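# Four arms lower a slung pipe onto a trench bed

## Task

Using its slings, ease the pipe down into the trench until the full length of the pipe lies on the trench bottom. It counts as failed immediately if the pipe travels quickly while in contact with a bank or with the trench, for example by being let fall from above or rolled in. Knocking anything out of the work area or onto the floor also fails it.

## Robot and tools

ROBOTS. Four identical i2rt Big YAM arms: arm1, arm2, arm3, arm4. Each has six revolute joints, a two-finger gripper and a wrist camera (armN_cam_wrist). Two fixed room cameras: cam_high and cam_low. Foot (base_link) positions in metres, scene frame: arm1 (-0.991, -0.479, 0.844), arm2 (-0.302, 0.518, 0.787), arm3 (0.622, -0.546, 0.802), arm4 (1.218, 0.493, 0.843). Each foot faces along its own +x. arm1 and arm3 stand on the -y side, arm2 and arm4 on the +y side. The hand reaches roughly 1.0 m from the joint1 axis.

FRAMES. One shared scene frame, metres, origin on the floor, +z up. Orientations are quaternions written w, x, y, z. "hand" is the point between the finger pads, about 1 cm short of the tips. The fingers point along the hand's +z and open and close along its y. "hand_target" is where the hand would be at the joint targets currently held. Printed hand positions can be off, more so at long reach.

JOINTS (absolute targets, radians; the done tolerance is in brackets):
- joint1_rad: -2.879 to 2.879 (0.045). Turns the arm about its foot; positive is counter-clockwise seen from above; 0 points along the foot's +x.
- joint2_rad: 0 to 3.141 (0.14). Shoulder; 0 has the upper arm pointing back, and larger values lift it up and forward.
- joint3_rad: 0 to 3.019 (0.09). Elbow; 0 is folded, and larger values open it.
- joint4_rad: -1.692 to 1.57 (0.055). Hand pitch; positive tilts the fingers up.
- joint5_rad: -1.57 to 1.57 (0.03). Sideways hand swing; positive is to the arm's right.
- joint6_rad: -2.094 to 2.094 (0.035). Hand roll; positive is clockwise seen from behind.
- gripper_m: 0 to 0.093 m (0.003). This is the fingertip gap. Each pad pushes with about 50 to 64 N.

move. Arguments are arm1..arm4 plus cameras. Each arm gets its own object; an arm you leave out receives nothing new and keeps pushing toward its earlier targets. An arm object may contain:
- "joints": absolute targets by joint name.
- "target": one list of seven numbers [x, y, z, qw, qx, qy, qz]. This is an absolute hand pose in the scene frame. The hand moves in a straight line from its current hand_target toward it. When target is given, joints may contain only gripper_m.
- "speed": the top speed of that path in m/s, 0.002 to 0.5, default 0.25. Rotation is capped at twice this value in rad/s. speed is refused unless target is also given.

All motions in one call start together. All hand paths in one call finish together, paced by the slowest. A path lasts 0.5 to 10 s, and a whole action at most 15 s. Each control step holds the commanded pose within 100 mm and 20 degrees of the measured hand. Hands lag, drift, may overshoot the speed near full stretch, and often settle a centimetre or more off. Paths do not avoid obstacles or other arms.

cameras takes a list of names or "all". Leaving it out or sending null gives all cameras; [] gives none. An unknown key or camera name makes the call invalid. An out-of-range value gets it refused. After a refusal, or a stop during a call, later move, wait and finished_scene calls in the same reply are skipped.

Result lines:
- "pictures" gives the image order. Images may lag the state slightly.
- "move: arm1 done; arm2 time_out" gives each moved arm's worst status.
- joint_status and hand_status show how each motion ended:
  - off_target: the joint stopped short and may still push.
  - time_out: the arm now holds nearby targets and keeps pushing. Send its reported positions to relax it.
  - not_followed, "joint command not followed" or "pose unreachable": the self- and inter-arm clearance check withheld the command. The arm may retry until you send new targets.
- on_its_own lists uncommanded behaviour; its "held at" is the target, not the reading.
- Arms under "as last shown" were not commanded and read "not commanded".
- Joint velocities are in rad/s (gripper in m/s); "within noise" means the arm is still.
- Joint torques are in N m, positive toward larger angles, and include gravity; numbers 3 and 4 wrap at ±28.

A move with no action returns the full state, including the scene number.

wait: seconds from 0 to 10, plus an optional cameras list. It commands nothing.

zoom_image: camera name and region [x0, y0, x1, y1] in image pixels (images are 672x504), at most 504 by 504. It works only on the newest images.

read_manual: licence texts only.

finished_scene: takes the scene number and ends that scene for good. The pipe must stay resting in the trench without help from the robots.

GRIPPER READINGS. Gripping a hard part, the reading may be up to 0.005 m narrower or 0.002 m wider than the part. Closed on nothing it reads 0.000 to 0.003. Commanding about 0.005 m below the touch reading gives full force. Open well above the reading to release.

AVOID:
- Robot-to-robot presses, including one gripper closing on another arm's fingers. These can end the scene. The clearance check lets fingers, gripper housings and cameras meet, and it can act late.
- Hard hits.
- Letting the pipe drop, swing or roll fast against the banks or the trench.
- Releasing anything while it moves.
- Pushing things off the work area. Loose objects may get brief external nudges.
- Motor heat. It builds from carrying loads, outstretched poses and pushing at unreachable poses, and it keeps building between calls. A MOTOR HOT line appears near 85 °C. At 100 °C an OVER-TEMPERATURE FAULT drops that arm for 30 to 60 s or more, and its keys then read limit_stop_at_motor_heat; resend the targets afterwards.

The scene keeps running while you compose a reply, with each robot holding its last command. Lower the pipe with all holders descending together at low speed.

Each tool is called by a JSON object that holds its "fn" and its "kwargs", one argument or row to a line.

## Session

{"fn": "move", "kwargs": {

}}

Scene clock: 0.00 s.
Joint torques (N m): no reading
Motor temperatures (°C): arm1=[34 27 27 29 35 29 31] | arm2=[31 32 26 29 31 26 27] | arm3=[32 24 32 29 26 29 31] | arm4=[27 23 27 24 26 26 26]
Heat: arm1: hottest joint5_rad 35 °C; arm2: hottest joint2_rad 32 °C; arm3: hottest joint1_rad 32 °C; arm4: hottest joint1_rad 27 °C.
Joint velocities: within noise
arm1.joint_positions: joint1_rad=-0.186 joint2_rad=+0.543 joint3_rad=+1.399 joint4_rad=-1.457 joint5_rad=+0.062 joint6_rad=+0.186 gripper_m=+0.09396
arm1.joint_status: not commanded
arm1.hand: x=-0.9211 y=-0.2973 z=+1.3736 quat_wxyz=(-0.360, +0.446, -0.767, -0.288) (m; scene frame)
arm1.hand_target: x=-0.9219 y=-0.2999 z=+1.3813 quat_wxyz=(-0.366, +0.443, -0.764, -0.293) (m; scene frame)
arm1.hand_status: not commanded
arm2.joint_positions: joint1_rad=-0.186 joint2_rad=+0.470 joint3_rad=+1.369 joint4_rad=-1.384 joint5_rad=+0.026 joint6_rad=-0.018 gripper_m=+0.09396
arm2.joint_status: not commanded
arm2.hand: x=-0.3619 y=+0.3546 z=+1.3318 quat_wxyz=(-0.281, -0.699, -0.496, +0.431) (m; scene frame)
arm2.hand_target: x=-0.3610 y=+0.3567 z=+1.3428 quat_wxyz=(-0.288, -0.694, -0.492, +0.440) (m; scene frame)
arm2.hand_status: not commanded
arm3.joint_positions: joint1_rad=+0.286 joint2_rad=+0.516 joint3_rad=+1.434 joint4_rad=-1.440 joint5_rad=+0.167 joint6_rad=+0.492 gripper_m=+0.09396
arm3.joint_status: not commanded
arm3.hand: x=+0.5686 y=-0.3789 z=+1.3590 quat_wxyz=(-0.231, +0.565, -0.654, -0.447) (m; scene frame)
arm3.hand_target: x=+0.5697 y=-0.3817 z=+1.3700 quat_wxyz=(-0.235, +0.560, -0.650, -0.458) (m; scene frame)
arm3.hand_status: not commanded
arm4.joint_positions: joint1_rad=+0.376 joint2_rad=+0.636 joint3_rad=+1.437 joint4_rad=-1.145 joint5_rad=-0.130 joint6_rad=-0.091 gripper_m=+0.09396
arm4.joint_status: not commanded
arm4.hand: x=+1.3587 y=+0.2805 z=+1.4449 quat_wxyz=(-0.512, -0.349, -0.738, +0.269) (m; scene frame)
arm4.hand_target: x=+1.3569 y=+0.2837 z=+1.4542 quat_wxyz=(-0.518, -0.346, -0.733, +0.274) (m; scene frame)
arm4.hand_status: not commanded
pictures: arm1_cam_wrist, arm2_cam_wrist, arm3_cam_wrist, arm4_cam_wrist, cam_high, cam_low

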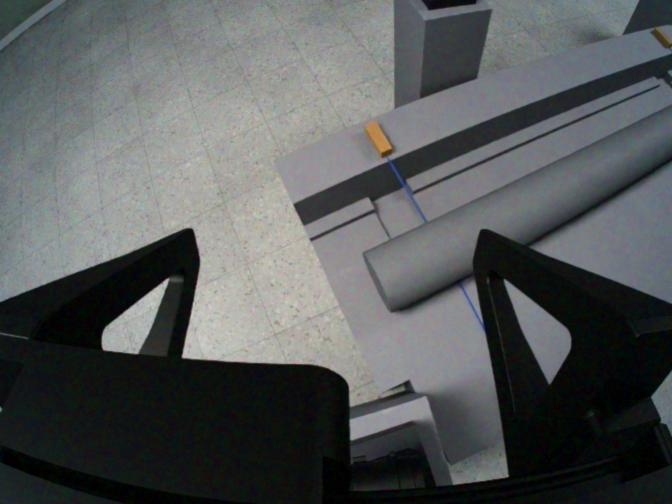

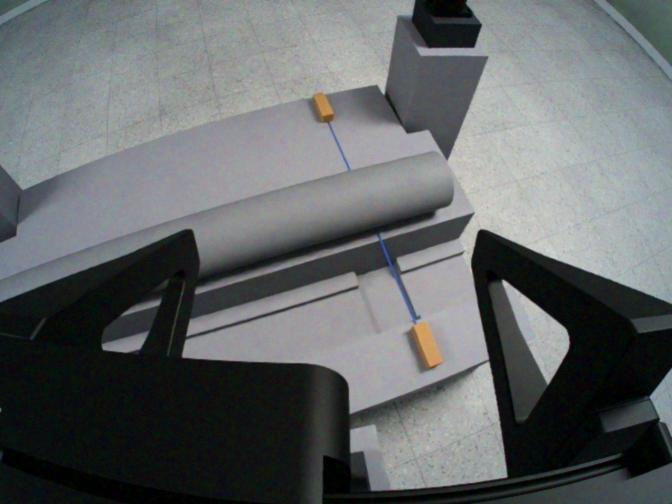

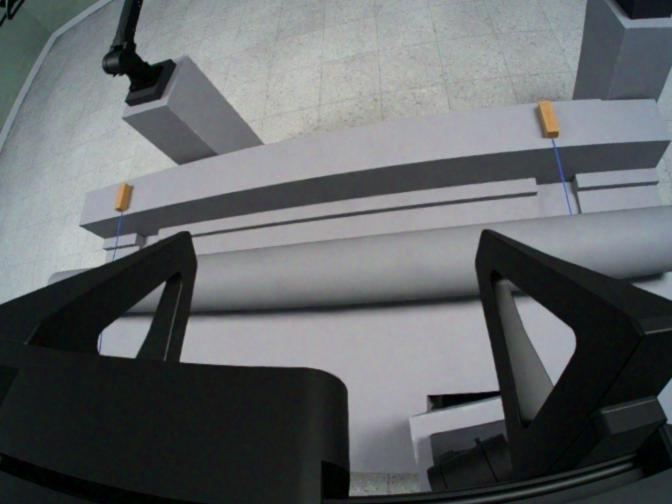

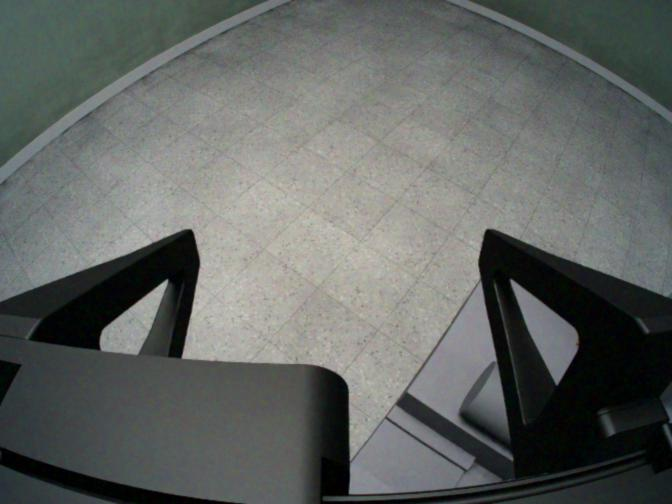

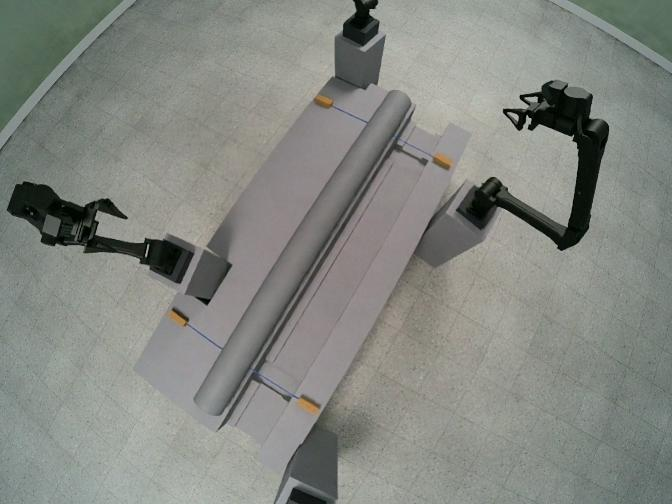

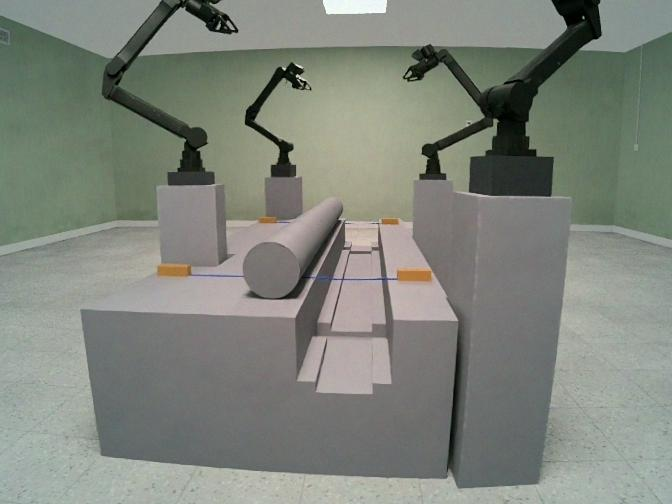

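{"fn": "move", "kwargs": {
  "arm1": {"target":[-0.65,-0.46,0.9,0,0.7071,-0.7071,0]},
  "arm2": {"target":[-0.65,0.3,0.9,0,0.7071,0.7071,0]},
  "arm3": {"target":[0.88,-0.46,0.9,0,0.7071,-0.7071,0]},
  "arm4": {"target":[0.88,0.33,0.9,0,0.7071,0.7071,0]}
}}

Scene clock: 6.10 s.
Joint torques (N m): arm1=[-0.26 -9.82 8.2 1.31 -0.1 -0.05] | arm2=[1.32 -13.8 10.14 1.22 0.04 -0.15] | arm3=[1.49 -3.25 7.88 0.57 0.03 -0.08] | arm4=[0.56 -6.71 10.33 0.47 -0.01 0.17]
Motor temperatures (°C): arm1=[34 27 27 28 35 29 31] | arm2=[31 32 26 29 31 26 27] | arm3=[32 24 33 29 26 28 31] | arm4=[27 23 28 24 26 26 26]
Heat: arm1: hottest joint5_rad 35 °C; arm2: hottest joint2_rad 32 °C; arm3: hottest joint3_rad 33 °C; arm4: hottest joint3_rad 28 °C.
move: arm1 done; arm2 off_target; arm3 done; arm4 off_target
Joint velocities: within noise
arm1.joint_positions: joint1_rad=-1.401 joint2_rad=+1.371 joint3_rad=+0.811 joint4_rad=-0.999 joint5_rad=-0.015 joint6_rad=-1.509 gripper_m=+0.09396
arm1.joint_status: not commanded
arm1.hand: x=-0.6518 y=-0.4564 z=+0.9048 quat_wxyz=(-0.002, +0.706, -0.708, -0.001) (m; scene frame)
arm1.hand_target: x=-0.6502 y=-0.4601 z=+0.9000 quat_wxyz=(+0.000, +0.707, -0.707, +0.000) (m; scene frame)
arm1.hand_status: done (0.006 m and 0.3 deg from the pose sent, 0.569 m and 61.8 deg at the start)
arm2.joint_positions: joint1_rad=-0.870 joint2_rad=+1.491 joint3_rad=+1.039 joint4_rad=-1.172 joint5_rad=-0.012 joint6_rad=-1.001 gripper_m=+0.09396
arm2.joint_status: not commanded
arm2.hand: x=-0.6343 y=+0.3144 z=+0.8864 quat_wxyz=(-0.008, -0.716, -0.698, -0.025) (m; scene frame)
arm2.hand_target: x=-0.6492 y=+0.3004 z=+0.9004 quat_wxyz=(+0.000, -0.707, -0.707, +0.000) (m; scene frame)
arm2.hand_status: off_target (0.025 m and 3.3 deg from the pose sent, 0.522 m and 64.6 deg at the start)
arm3.joint_positions: joint1_rad=-1.408 joint2_rad=+1.142 joint3_rad=+0.716 joint4_rad=-1.153 joint5_rad=-0.005 joint6_rad=-1.244 gripper_m=+0.09396
arm3.joint_status: not commanded
arm3.hand: x=+0.8788 y=-0.4621 z=+0.9034 quat_wxyz=(-0.003, +0.702, -0.712, +0.000) (m; scene frame)
arm3.hand_target: x=+0.8798 y=-0.4600 z=+0.9000 quat_wxyz=(+0.000, +0.707, -0.707, +0.000) (m; scene frame)
arm3.hand_status: done (0.004 m and 0.9 deg from the pose sent, 0.561 m and 60.9 deg at the start; pose on its path clipped on 20 of 113 steps; a joint's target at an end of its range on 22 of 113 steps)
arm4.joint_positions: joint1_rad=-1.240 joint2_rad=+1.455 joint3_rad=+0.869 joint4_rad=-1.003 joint5_rad=-0.001 joint6_rad=-1.135 gripper_m=+0.09396
arm4.joint_status: not commanded
arm4.hand: x=+0.8960 y=+0.3340 z=+0.8972 quat_wxyz=(-0.005, -0.699, -0.715, -0.010) (m; scene frame)
arm4.hand_target: x=+0.8803 y=+0.3303 z=+0.9002 quat_wxyz=(+0.000, -0.707, -0.707, +0.000) (m; scene frame)
arm4.hand_status: off_target (0.017 m and 1.9 deg from the pose sent, 0.727 m and 79.5 deg at the start; a joint's target at an end of its range on 16 of 113 steps)
pictures: arm1_cam_wrist, arm2_cam_wrist, arm3_cam_wrist, arm4_cam_wrist, cam_high, cam_low

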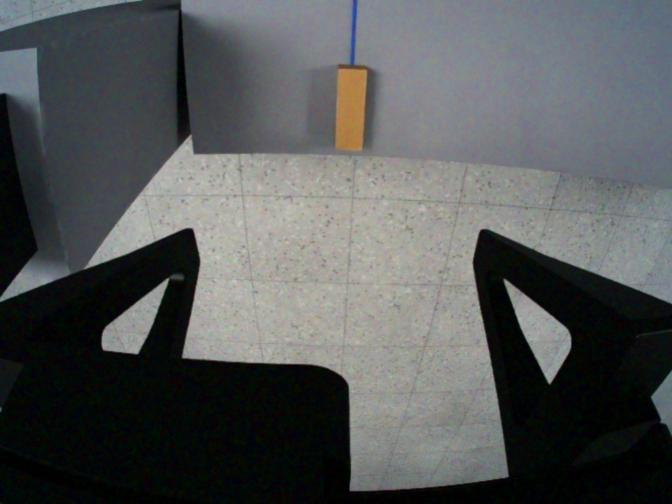

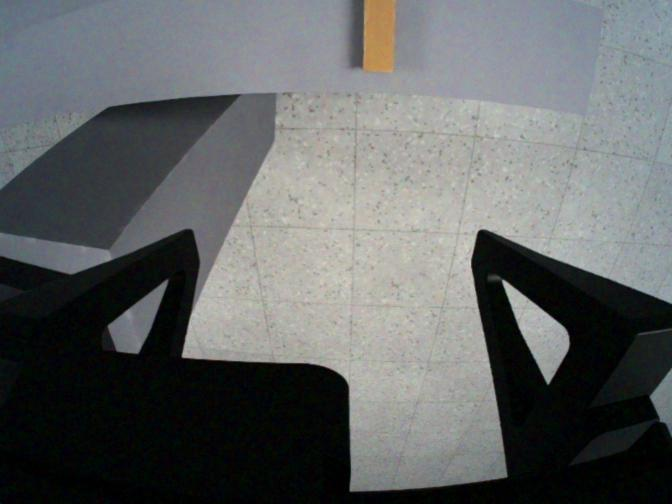

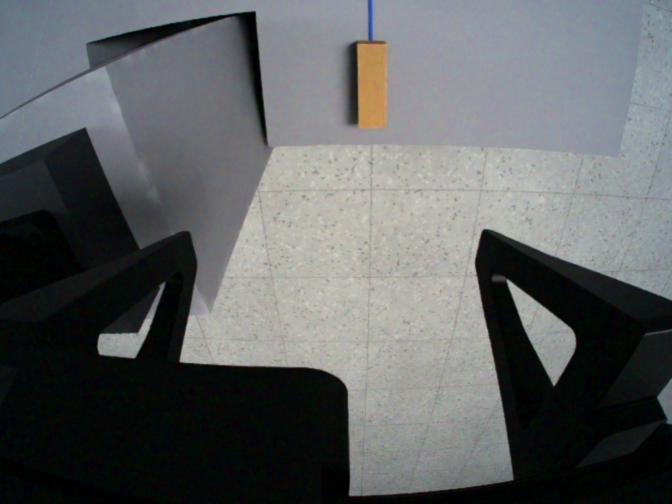

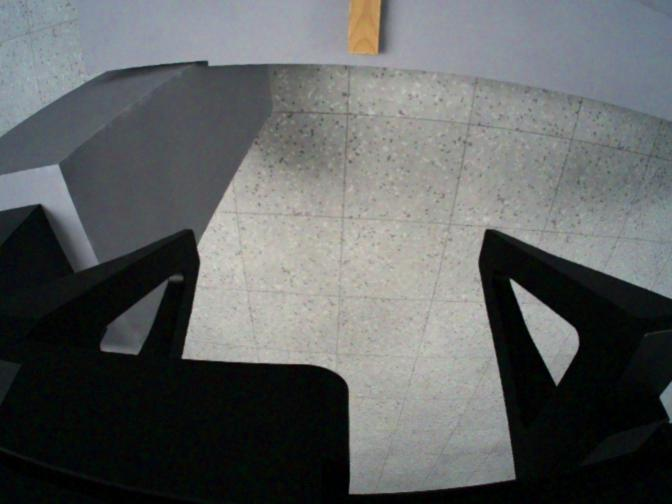

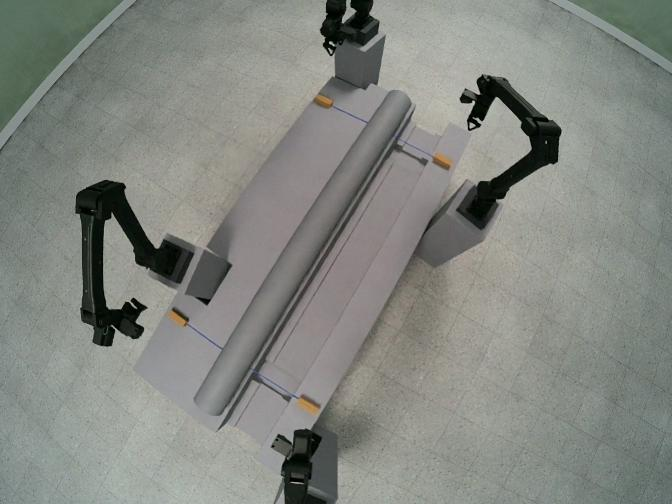

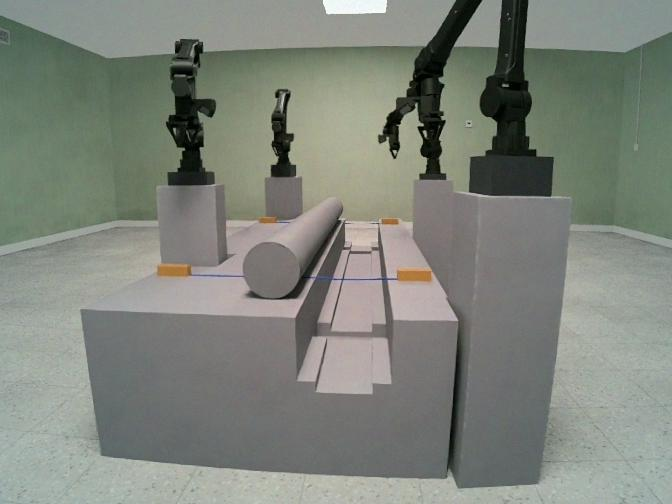

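{"fn": "move", "kwargs": {
  "arm1": {"target":[-0.64,-0.51,0.7,0,0.7071,-0.7071,0]},
  "arm2": {"target":[-0.655,0.28,0.7,0,0.7071,0.7071,0]},
  "arm3": {"target":[0.91,-0.49,0.7,0,0.7071,-0.7071,0]},
  "arm4": {"target":[0.87,0.28,0.7,0,0.7071,0.7071,0]}
}}

{"fn": "wait", "kwargs": {
  "seconds": 0.5
}}

Scene clock: 8.67 s.
Joint torques (N m): arm1=[0.21 -13.22 5.15 1.24 -0.14 -0.02] | arm2=[0.21 -16.73 5.04 1.24 0.03 0.05] | arm3=[0.21 -6.07 4.63 0.57 -0.05 -0.11] | arm4=[1.9 -9.76 5.94 0.46 -0.01 0.18]
Motor temperatures (°C): arm1=[34 27 27 28 35 29 31] | arm2=[31 32 27 29 31 26 27] | arm3=[32 24 33 29 26 28 30] | arm4=[27 23 28 24 26 26 26]
Heat: arm1: hottest joint5_rad 35 °C; arm2: hottest joint2_rad 32 °C; arm3: hottest joint3_rad 33 °C; arm4: hottest joint3_rad 28 °C.
move: arm1 off_target; arm2 done; arm3 done; arm4 done
Joint velocities: within noise
arm1.joint_positions: joint1_rad=-1.540 joint2_rad=+1.901 joint3_rad=+0.696 joint4_rad=-0.373 joint5_rad=-0.015 joint6_rad=-1.647 gripper_m=+0.09396
arm1.joint_status: not commanded
arm1.hand: x=-0.6495 y=-0.5062 z=+0.7032 quat_wxyz=(+0.004, +0.706, -0.709, -0.006) (m; scene frame)
arm1.hand_target: x=-0.6401 y=-0.5099 z=+0.7002 quat_wxyz=(+0.000, +0.707, -0.707, +0.000) (m; scene frame)
arm1.hand_status: off_target (0.011 m and 0.9 deg from the pose sent, 0.212 m and 0.3 deg at the start)
arm2.joint_positions: joint1_rad=-0.833 joint2_rad=+1.878 joint3_rad=+0.925 joint4_rad=-0.639 joint5_rad=-0.012 joint6_rad=-0.990 gripper_m=+0.09396
arm2.joint_status: not commanded
arm2.hand: x=-0.6502 y=+0.2883 z=+0.6988 quat_wxyz=(-0.004, -0.707, -0.707, -0.009) (m; scene frame)
arm2.hand_target: x=-0.6549 y=+0.2799 z=+0.7002 quat_wxyz=(+0.000, -0.707, -0.707, +0.000) (m; scene frame)
arm2.hand_status: done (0.010 m and 1.2 deg from the pose sent, 0.191 m and 3.3 deg at the start)
arm3.joint_positions: joint1_rad=-1.520 joint2_rad=+1.708 joint3_rad=+0.539 joint4_rad=-0.419 joint5_rad=-0.002 joint6_rad=-1.371 gripper_m=+0.09396
arm3.joint_status: not commanded
arm3.hand: x=+0.9030 y=-0.4890 z=+0.7030 quat_wxyz=(+0.002, +0.707, -0.707, -0.001) (m; scene frame)
arm3.hand_target: x=+0.9098 y=-0.4900 z=+0.7002 quat_wxyz=(+0.000, +0.707, -0.707, +0.000) (m; scene frame)
arm3.hand_status: done (0.008 m and 0.2 deg from the pose sent, 0.208 m and 0.9 deg at the start)
arm4.joint_positions: joint1_rad=-1.155 joint2_rad=+1.965 joint3_rad=+0.859 joint4_rad=-0.465 joint5_rad=-0.001 joint6_rad=-1.036 gripper_m=+0.09396
arm4.joint_status: not commanded
arm4.hand: x=+0.8754 y=+0.2856 z=+0.7065 quat_wxyz=(-0.002, -0.704, -0.711, -0.001) (m; scene frame)
arm4.hand_target: x=+0.8703 y=+0.2802 z=+0.7001 quat_wxyz=(+0.000, -0.707, -0.707, +0.000) (m; scene frame)
arm4.hand_status: done (0.010 m and 0.6 deg from the pose sent, 0.206 m and 1.9 deg at the start)
pictures: arm1_cam_wrist, arm2_cam_wrist, arm3_cam_wrist, arm4_cam_wrist, cam_high, cam_low

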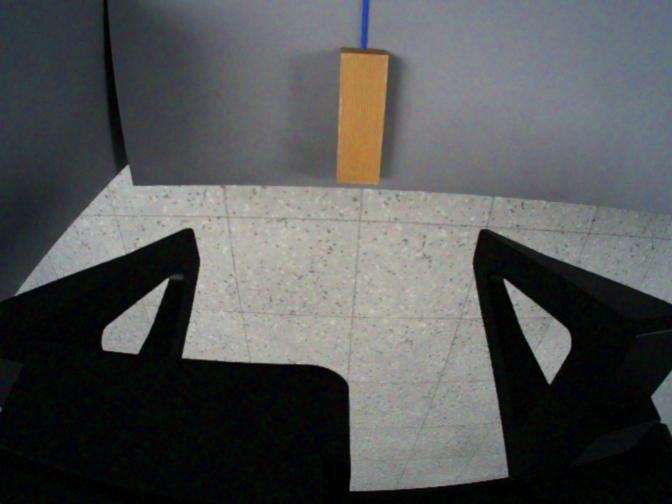

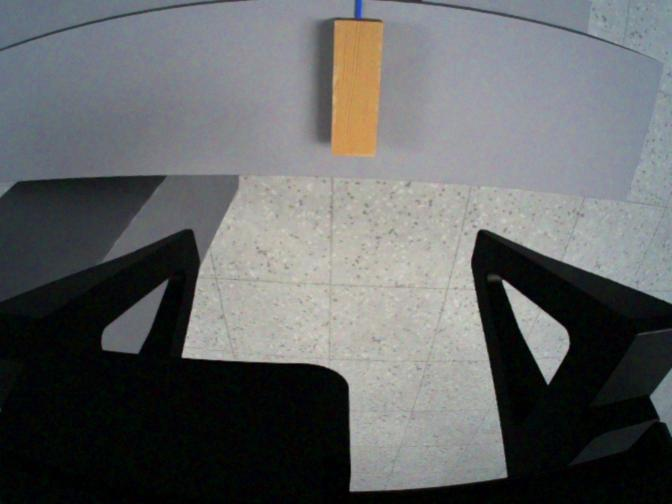

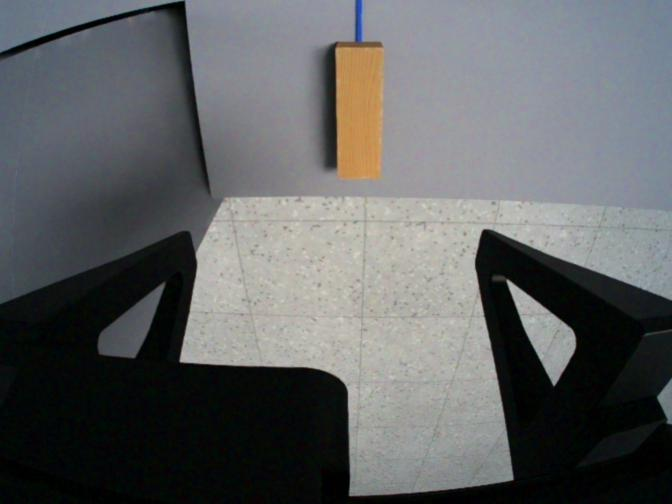

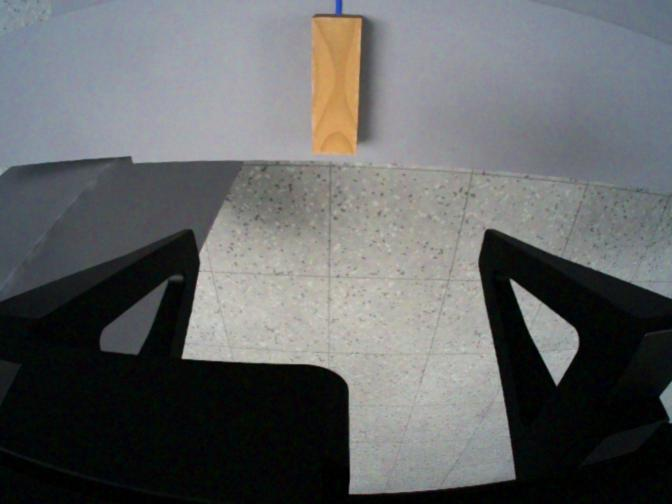

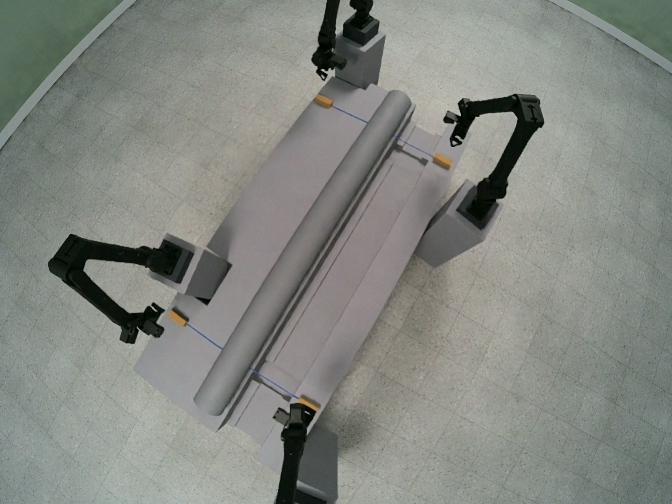

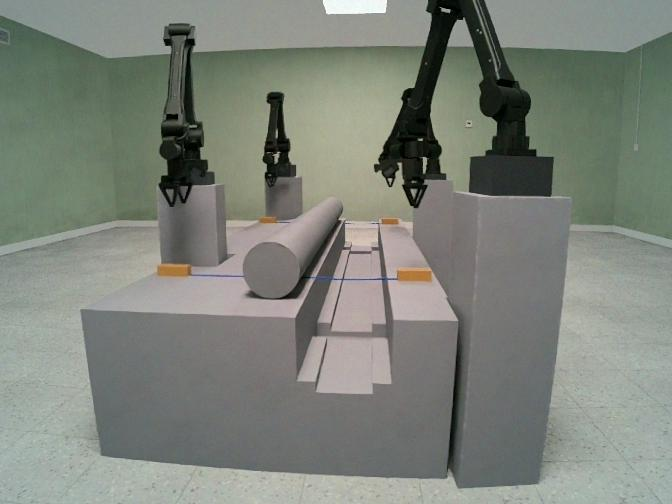

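Scene clock: 9.17 s.
Joint torques (N m): arm1=[-0.21 -13.16 5.15 1.24 -0.14 -0.06] | arm2=[0.56 -16.62 5.19 1.43 0.01 0.03] | arm3=[0.21 -6.12 4.64 0.57 -0.04 -0.07] | arm4=[1.85 -9.7 5.94 0.47 -0.01 0.18]
Motor temperatures (°C): arm1=[34 27 27 28 35 29 31] | arm2=[31 32 27 29 31 26 27] | arm3=[32 24 33 29 26 28 30] | arm4=[27 23 28 24 26 26 26]
Heat: arm1: hottest joint5_rad 35 °C; arm2: hottest joint2_rad 32 °C; arm3: hottest joint3_rad 33 °C; arm4: hottest joint3_rad 28 °C.
Joint velocities: within noise
arm1.joint_positions: joint1_rad=-1.540 joint2_rad=+1.901 joint3_rad=+0.696 joint4_rad=-0.373 joint5_rad=-0.015 joint6_rad=-1.647 gripper_m=+0.09396
arm1.joint_status: not commanded
arm1.hand: x=-0.6495 y=-0.5062 z=+0.7032 quat_wxyz=(+0.004, +0.706, -0.709, -0.006) (m; scene frame)
arm1.hand_target: x=-0.6402 y=-0.5099 z=+0.7002 quat_wxyz=(+0.000, +0.707, -0.707, +0.000) (m; scene frame)
arm1.hand_status: off_target (0.011 m and 0.9 deg from the pose sent, 0.212 m and 0.3 deg at the start)
arm2.joint_positions: joint1_rad=-0.833 joint2_rad=+1.878 joint3_rad=+0.925 joint4_rad=-0.639 joint5_rad=-0.012 joint6_rad=-0.990 gripper_m=+0.09396
arm2.joint_status: not commanded
arm2.hand: x=-0.6502 y=+0.2883 z=+0.6988 quat_wxyz=(-0.004, -0.707, -0.707, -0.009) (m; scene frame)
arm2.hand_target: x=-0.6549 y=+0.2799 z=+0.7002 quat_wxyz=(+0.000, -0.707, -0.707, +0.000) (m; scene frame)
arm2.hand_status: done (0.010 m and 1.2 deg from the pose sent, 0.191 m and 3.3 deg at the start)
arm3.joint_positions: joint1_rad=-1.520 joint2_rad=+1.708 joint3_rad=+0.539 joint4_rad=-0.419 joint5_rad=-0.002 joint6_rad=-1.371 gripper_m=+0.09396
arm3.joint_status: not commanded
arm3.hand: x=+0.9030 y=-0.4890 z=+0.7030 quat_wxyz=(+0.002, +0.707, -0.707, -0.001) (m; scene frame)
arm3.hand_target: x=+0.9098 y=-0.4900 z=+0.7002 quat_wxyz=(+0.000, +0.707, -0.707, +0.000) (m; scene frame)
arm3.hand_status: done (0.008 m and 0.2 deg from the pose sent, 0.208 m and 0.9 deg at the start)
arm4.joint_positions: joint1_rad=-1.155 joint2_rad=+1.965 joint3_rad=+0.859 joint4_rad=-0.465 joint5_rad=-0.001 joint6_rad=-1.036 gripper_m=+0.09396
arm4.joint_status: not commanded
arm4.hand: x=+0.8754 y=+0.2856 z=+0.7065 quat_wxyz=(-0.002, -0.704, -0.710, -0.001) (m; scene frame)
arm4.hand_target: x=+0.8703 y=+0.2802 z=+0.7001 quat_wxyz=(+0.000, -0.707, -0.707, +0.000) (m; scene frame)
arm4.hand_status: done (0.010 m and 0.6 deg from the pose sent, 0.206 m and 1.9 deg at the start)
wait: 0.50 s; at rest by 0.27 s
pictures: arm1_cam_wrist, arm2_cam_wrist, arm3_cam_wrist, arm4_cam_wrist, cam_high, cam_low

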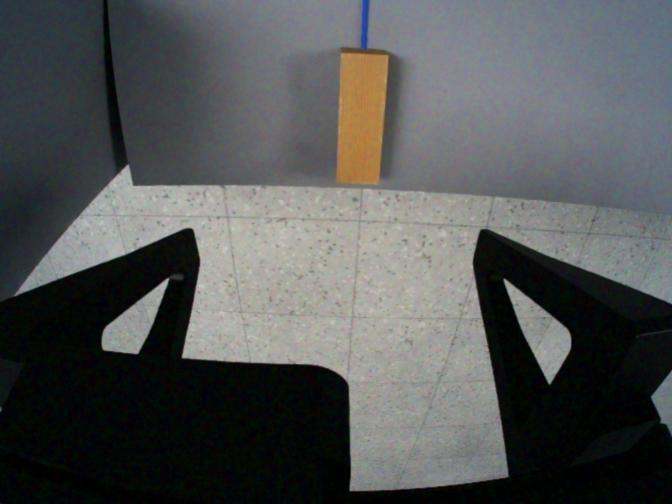

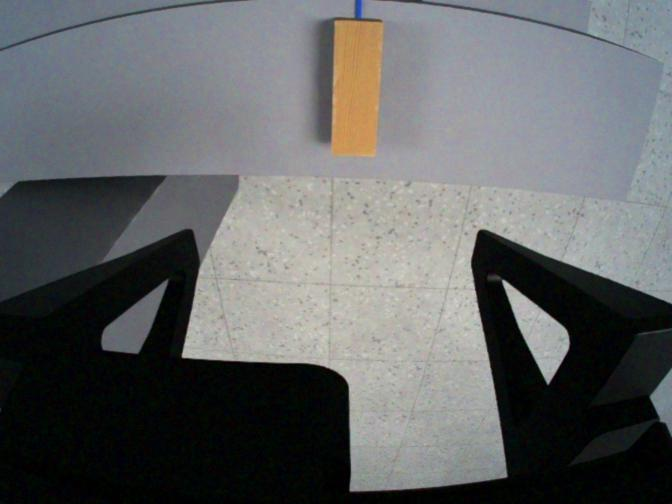

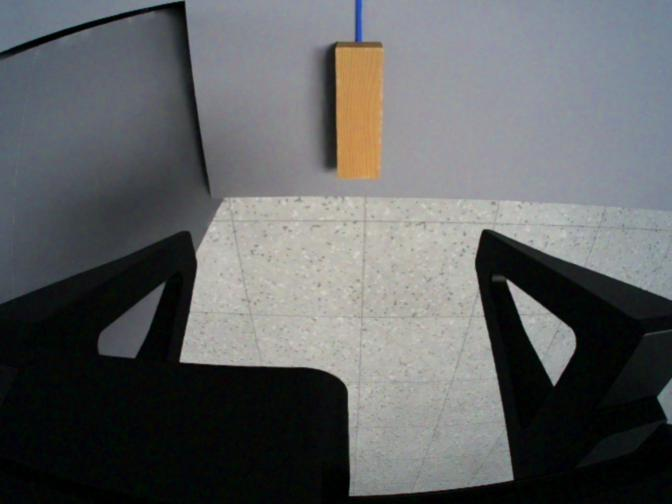

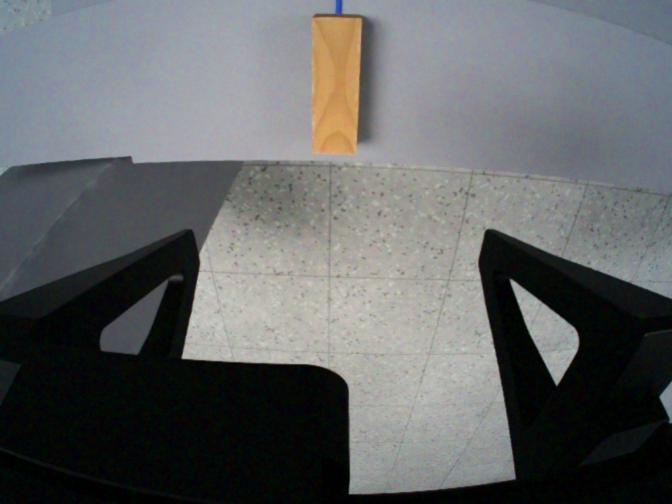

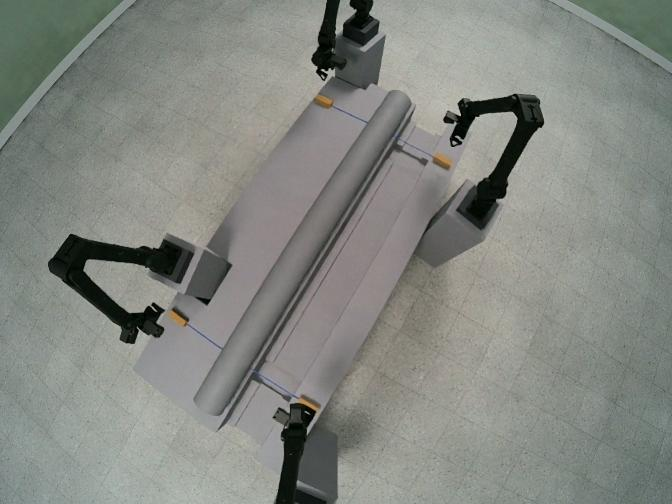

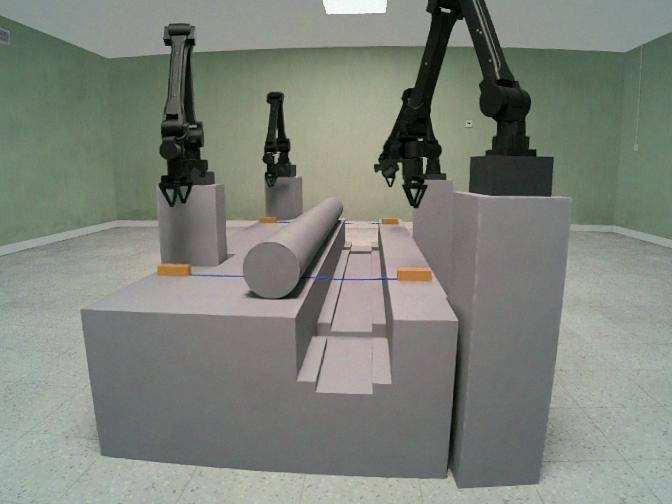

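{"fn": "move", "kwargs": {
  "arm1": {"target":[-0.621,-0.529,0.57,0,0.7071,-0.7071,0]},
  "arm2": {"target":[-0.670,0.276,0.57,0,0.7071,0.7071,0]},
  "arm3": {"target":[0.928,-0.50,0.57,0,0.7071,-0.7071,0]},
  "arm4": {"target":[0.87,0.273,0.57,0,0.7071,0.7071,0]},
  "cameras": []
}}

{"fn": "wait", "kwargs": {
  "seconds": 0.4
}}

Scene clock: 11.10 s.
Joint torques (N m): arm1=[-0.32 -16.09 1.98 1.24 -0.16 -0.04] | arm2=[-0.21 -18.78 3.88 1.17 0.07 -0.02] | arm3=[0.21 -8.94 1.22 0.57 -0.03 -0.06] | arm4=[2.02 -11.16 3.15 0.5 -0.01 0.18]
Motor temperatures (°C): arm1=[34 27 27 28 35 29 31] | arm2=[31 32 27 29 31 26 27] | arm3=[32 24 33 29 26 28 30] | arm4=[27 24 28 24 26 26 26]
Heat: arm1: hottest joint5_rad 35 °C; arm2: hottest joint2_rad 32 °C; arm3: hottest joint3_rad 33 °C; arm4: hottest joint3_rad 28 °C.
move: arm1 done; arm2 off_target; arm3 done; arm4 off_target
Joint velocities: within noise
arm1.joint_positions: joint1_rad=-1.581 joint2_rad=+2.317 joint3_rad=+0.862 joint4_rad=-0.112 joint5_rad=-0.015 joint6_rad=-1.689 gripper_m=+0.09396
arm1.joint_status: not commanded
arm1.hand: x=-0.6219 y=-0.5254 z=+0.5762 quat_wxyz=(+0.000, +0.706, -0.708, -0.002) (m; scene frame)
arm1.hand_target: x=-0.6213 y=-0.5289 z=+0.5701 quat_wxyz=(+0.000, +0.707, -0.707, +0.000) (m; scene frame)
arm1.hand_status: done (0.007 m and 0.3 deg from the pose sent, 0.138 m and 0.9 deg at the start)
arm2.joint_positions: joint1_rad=-0.833 joint2_rad=+2.223 joint3_rad=+0.997 joint4_rad=-0.369 joint5_rad=-0.012 joint6_rad=-0.990 gripper_m=+0.09396
arm2.joint_status: not commanded
arm2.hand: x=-0.6601 y=+0.2830 z=+0.5697 quat_wxyz=(-0.004, -0.707, -0.707, -0.011) (m; scene frame)
arm2.hand_target: x=-0.6699 y=+0.2759 z=+0.5703 quat_wxyz=(+0.000, -0.707, -0.707, +0.000) (m; scene frame)
arm2.hand_status: off_target (0.012 m and 1.4 deg from the pose sent, 0.131 m and 1.2 deg at the start)
arm3.joint_positions: joint1_rad=-1.562 joint2_rad=+2.193 joint3_rad=+0.652 joint4_rad=-0.041 joint5_rad=-0.002 joint6_rad=-1.413 gripper_m=+0.09396
arm3.joint_status: not commanded
arm3.hand: x=+0.9270 y=-0.4976 z=+0.5754 quat_wxyz=(-0.001, +0.707, -0.707, +0.000) (m; scene frame)
arm3.hand_target: x=+0.9279 y=-0.4999 z=+0.5701 quat_wxyz=(+0.000, +0.707, -0.707, +0.000) (m; scene frame)
arm3.hand_status: done (0.006 m and 0.1 deg from the pose sent, 0.136 m and 0.2 deg at the start)
arm4.joint_positions: joint1_rad=-1.143 joint2_rad=+2.325 joint3_rad=+0.968 joint4_rad=-0.202 joint5_rad=-0.001 joint6_rad=-1.022 gripper_m=+0.09396
arm4.joint_status: not commanded
arm4.hand: x=+0.8672 y=+0.2744 z=+0.5803 quat_wxyz=(-0.001, -0.704, -0.710, +0.004) (m; scene frame)
arm4.hand_target: x=+0.8703 y=+0.2732 z=+0.5702 quat_wxyz=(+0.000, -0.707, -0.707, +0.000) (m; scene frame)
arm4.hand_status: off_target (0.011 m and 0.7 deg from the pose sent, 0.137 m and 0.6 deg at the start)
pictures: none
No camera images: "cameras" was empty.

Scene clock: 11.50 s.
Joint torques (N m): arm1=[-0.26 -16.15 1.96 1.24 -0.16 -0.07] | arm2=[-0.38 -19.14 3.97 1.33 0.06 -0.03] | arm3=[0.26 -9 1.24 0.57 -0.03 -0.06] | arm4=[2.02 -11.16 3.15 0.5 0 0.18]
Motor temperatures (°C): arm1=[34 27 27 28 34 29 31] | arm2=[31 32 27 29 31 26 27] | arm3=[32 24 33 29 26 28 30] | arm4=[27 24 28 24 26 26 26]
Heat: arm1: hottest joint1_rad 34 °C; arm2: hottest joint2_rad 32 °C; arm3: hottest joint3_rad 33 °C; arm4: hottest joint3_rad 28 °C.
Joint velocities: within noise
arm1.joint_positions: joint1_rad=-1.581 joint2_rad=+2.317 joint3_rad=+0.862 joint4_rad=-0.112 joint5_rad=-0.015 joint6_rad=-1.689 gripper_m=+0.09396
arm1.joint_status: not commanded
arm1.hand: x=-0.6219 y=-0.5254 z=+0.5762 quat_wxyz=(+0.000, +0.706, -0.708, -0.002) (m; scene frame)
arm1.hand_target: x=-0.6213 y=-0.5289 z=+0.5701 quat_wxyz=(+0.000, +0.707, -0.707, +0.000) (m; scene frame)
arm1.hand_status: done (0.007 m and 0.3 deg from the pose sent, 0.138 m and 0.9 deg at the start)
arm2.joint_positions: joint1_rad=-0.833 joint2_rad=+2.223 joint3_rad=+0.997 joint4_rad=-0.369 joint5_rad=-0.012 joint6_rad=-0.990 gripper_m=+0.09396
arm2.joint_status: not commanded
arm2.hand: x=-0.6601 y=+0.2830 z=+0.5697 quat_wxyz=(-0.004, -0.707, -0.707, -0.011) (m; scene frame)
arm2.hand_target: x=-0.6699 y=+0.2759 z=+0.5703 quat_wxyz=(+0.000, -0.707, -0.707, +0.000) (m; scene frame)
arm2.hand_status: off_target (0.012 m and 1.4 deg from the pose sent, 0.131 m and 1.2 deg at the start)
arm3.joint_positions: joint1_rad=-1.562 joint2_rad=+2.193 joint3_rad=+0.652 joint4_rad=-0.041 joint5_rad=-0.002 joint6_rad=-1.413 gripper_m=+0.09396
arm3.joint_status: not commanded
arm3.hand: x=+0.9270 y=-0.4976 z=+0.5754 quat_wxyz=(-0.001, +0.707, -0.707, +0.000) (m; scene frame)
arm3.hand_target: x=+0.9279 y=-0.4999 z=+0.5701 quat_wxyz=(+0.000, +0.707, -0.707, +0.000) (m; scene frame)
arm3.hand_status: done (0.006 m and 0.1 deg from the pose sent, 0.136 m and 0.2 deg at the start)
arm4.joint_positions: joint1_rad=-1.143 joint2_rad=+2.325 joint3_rad=+0.968 joint4_rad=-0.202 joint5_rad=-0.001 joint6_rad=-1.022 gripper_m=+0.09396
arm4.joint_status: not commanded
arm4.hand: x=+0.8672 y=+0.2744 z=+0.5803 quat_wxyz=(-0.001, -0.704, -0.710, +0.004) (m; scene frame)
arm4.hand_target: x=+0.8703 y=+0.2732 z=+0.5702 quat_wxyz=(+0.000, -0.707, -0.707, +0.000) (m; scene frame)
arm4.hand_status: off_target (0.011 m and 0.7 deg from the pose sent, 0.137 m and 0.6 deg at the start)
wait: 0.40 s; at rest by 0.27 s
pictures: arm1_cam_wrist, arm2_cam_wrist, arm3_cam_wrist, arm4_cam_wrist, cam_high, cam_low

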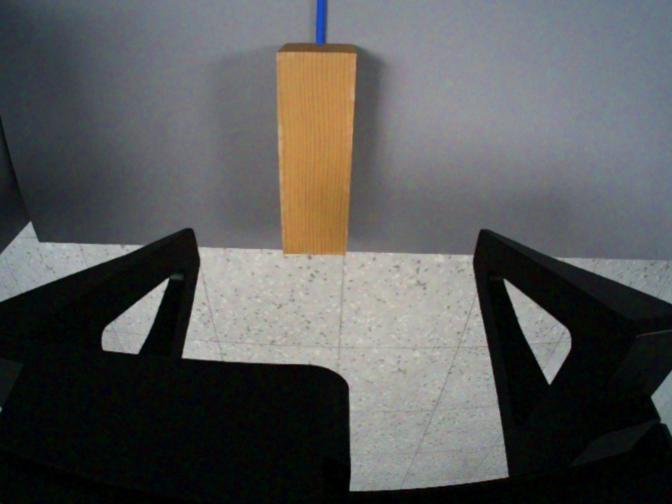

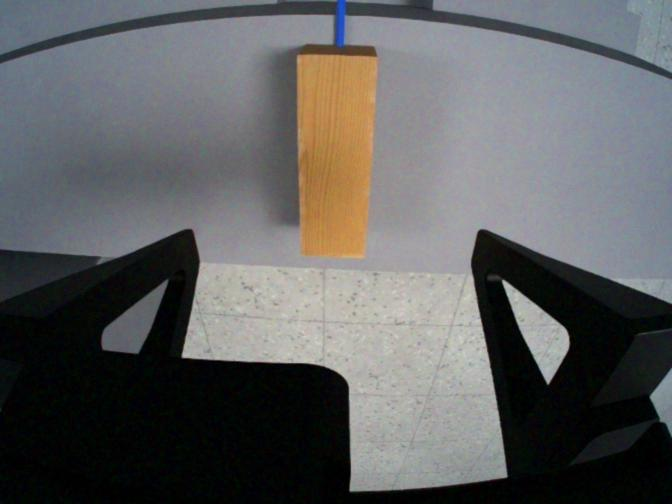

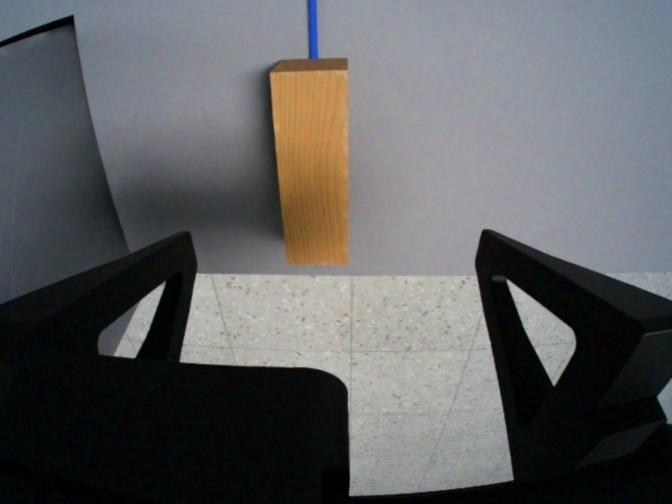

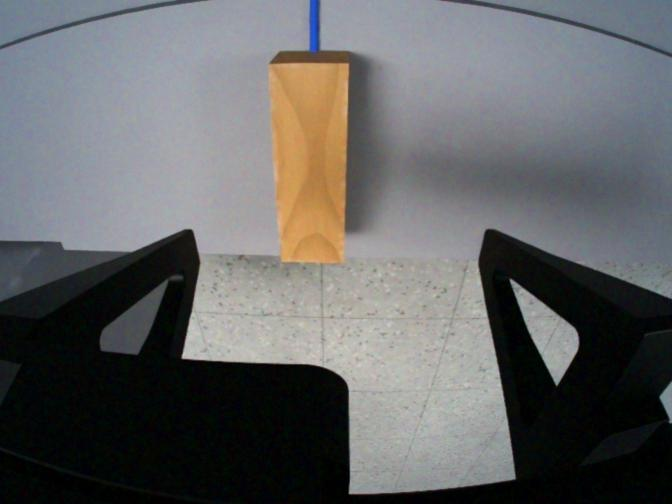

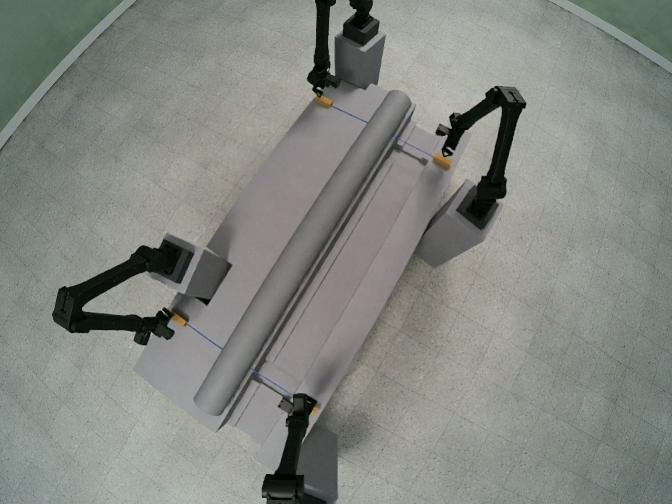

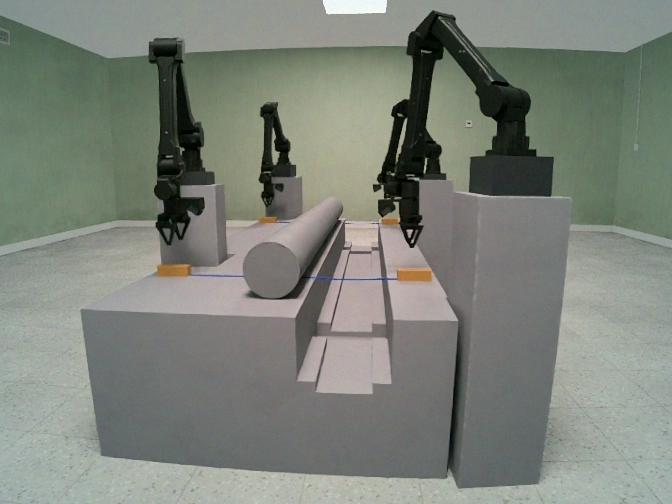

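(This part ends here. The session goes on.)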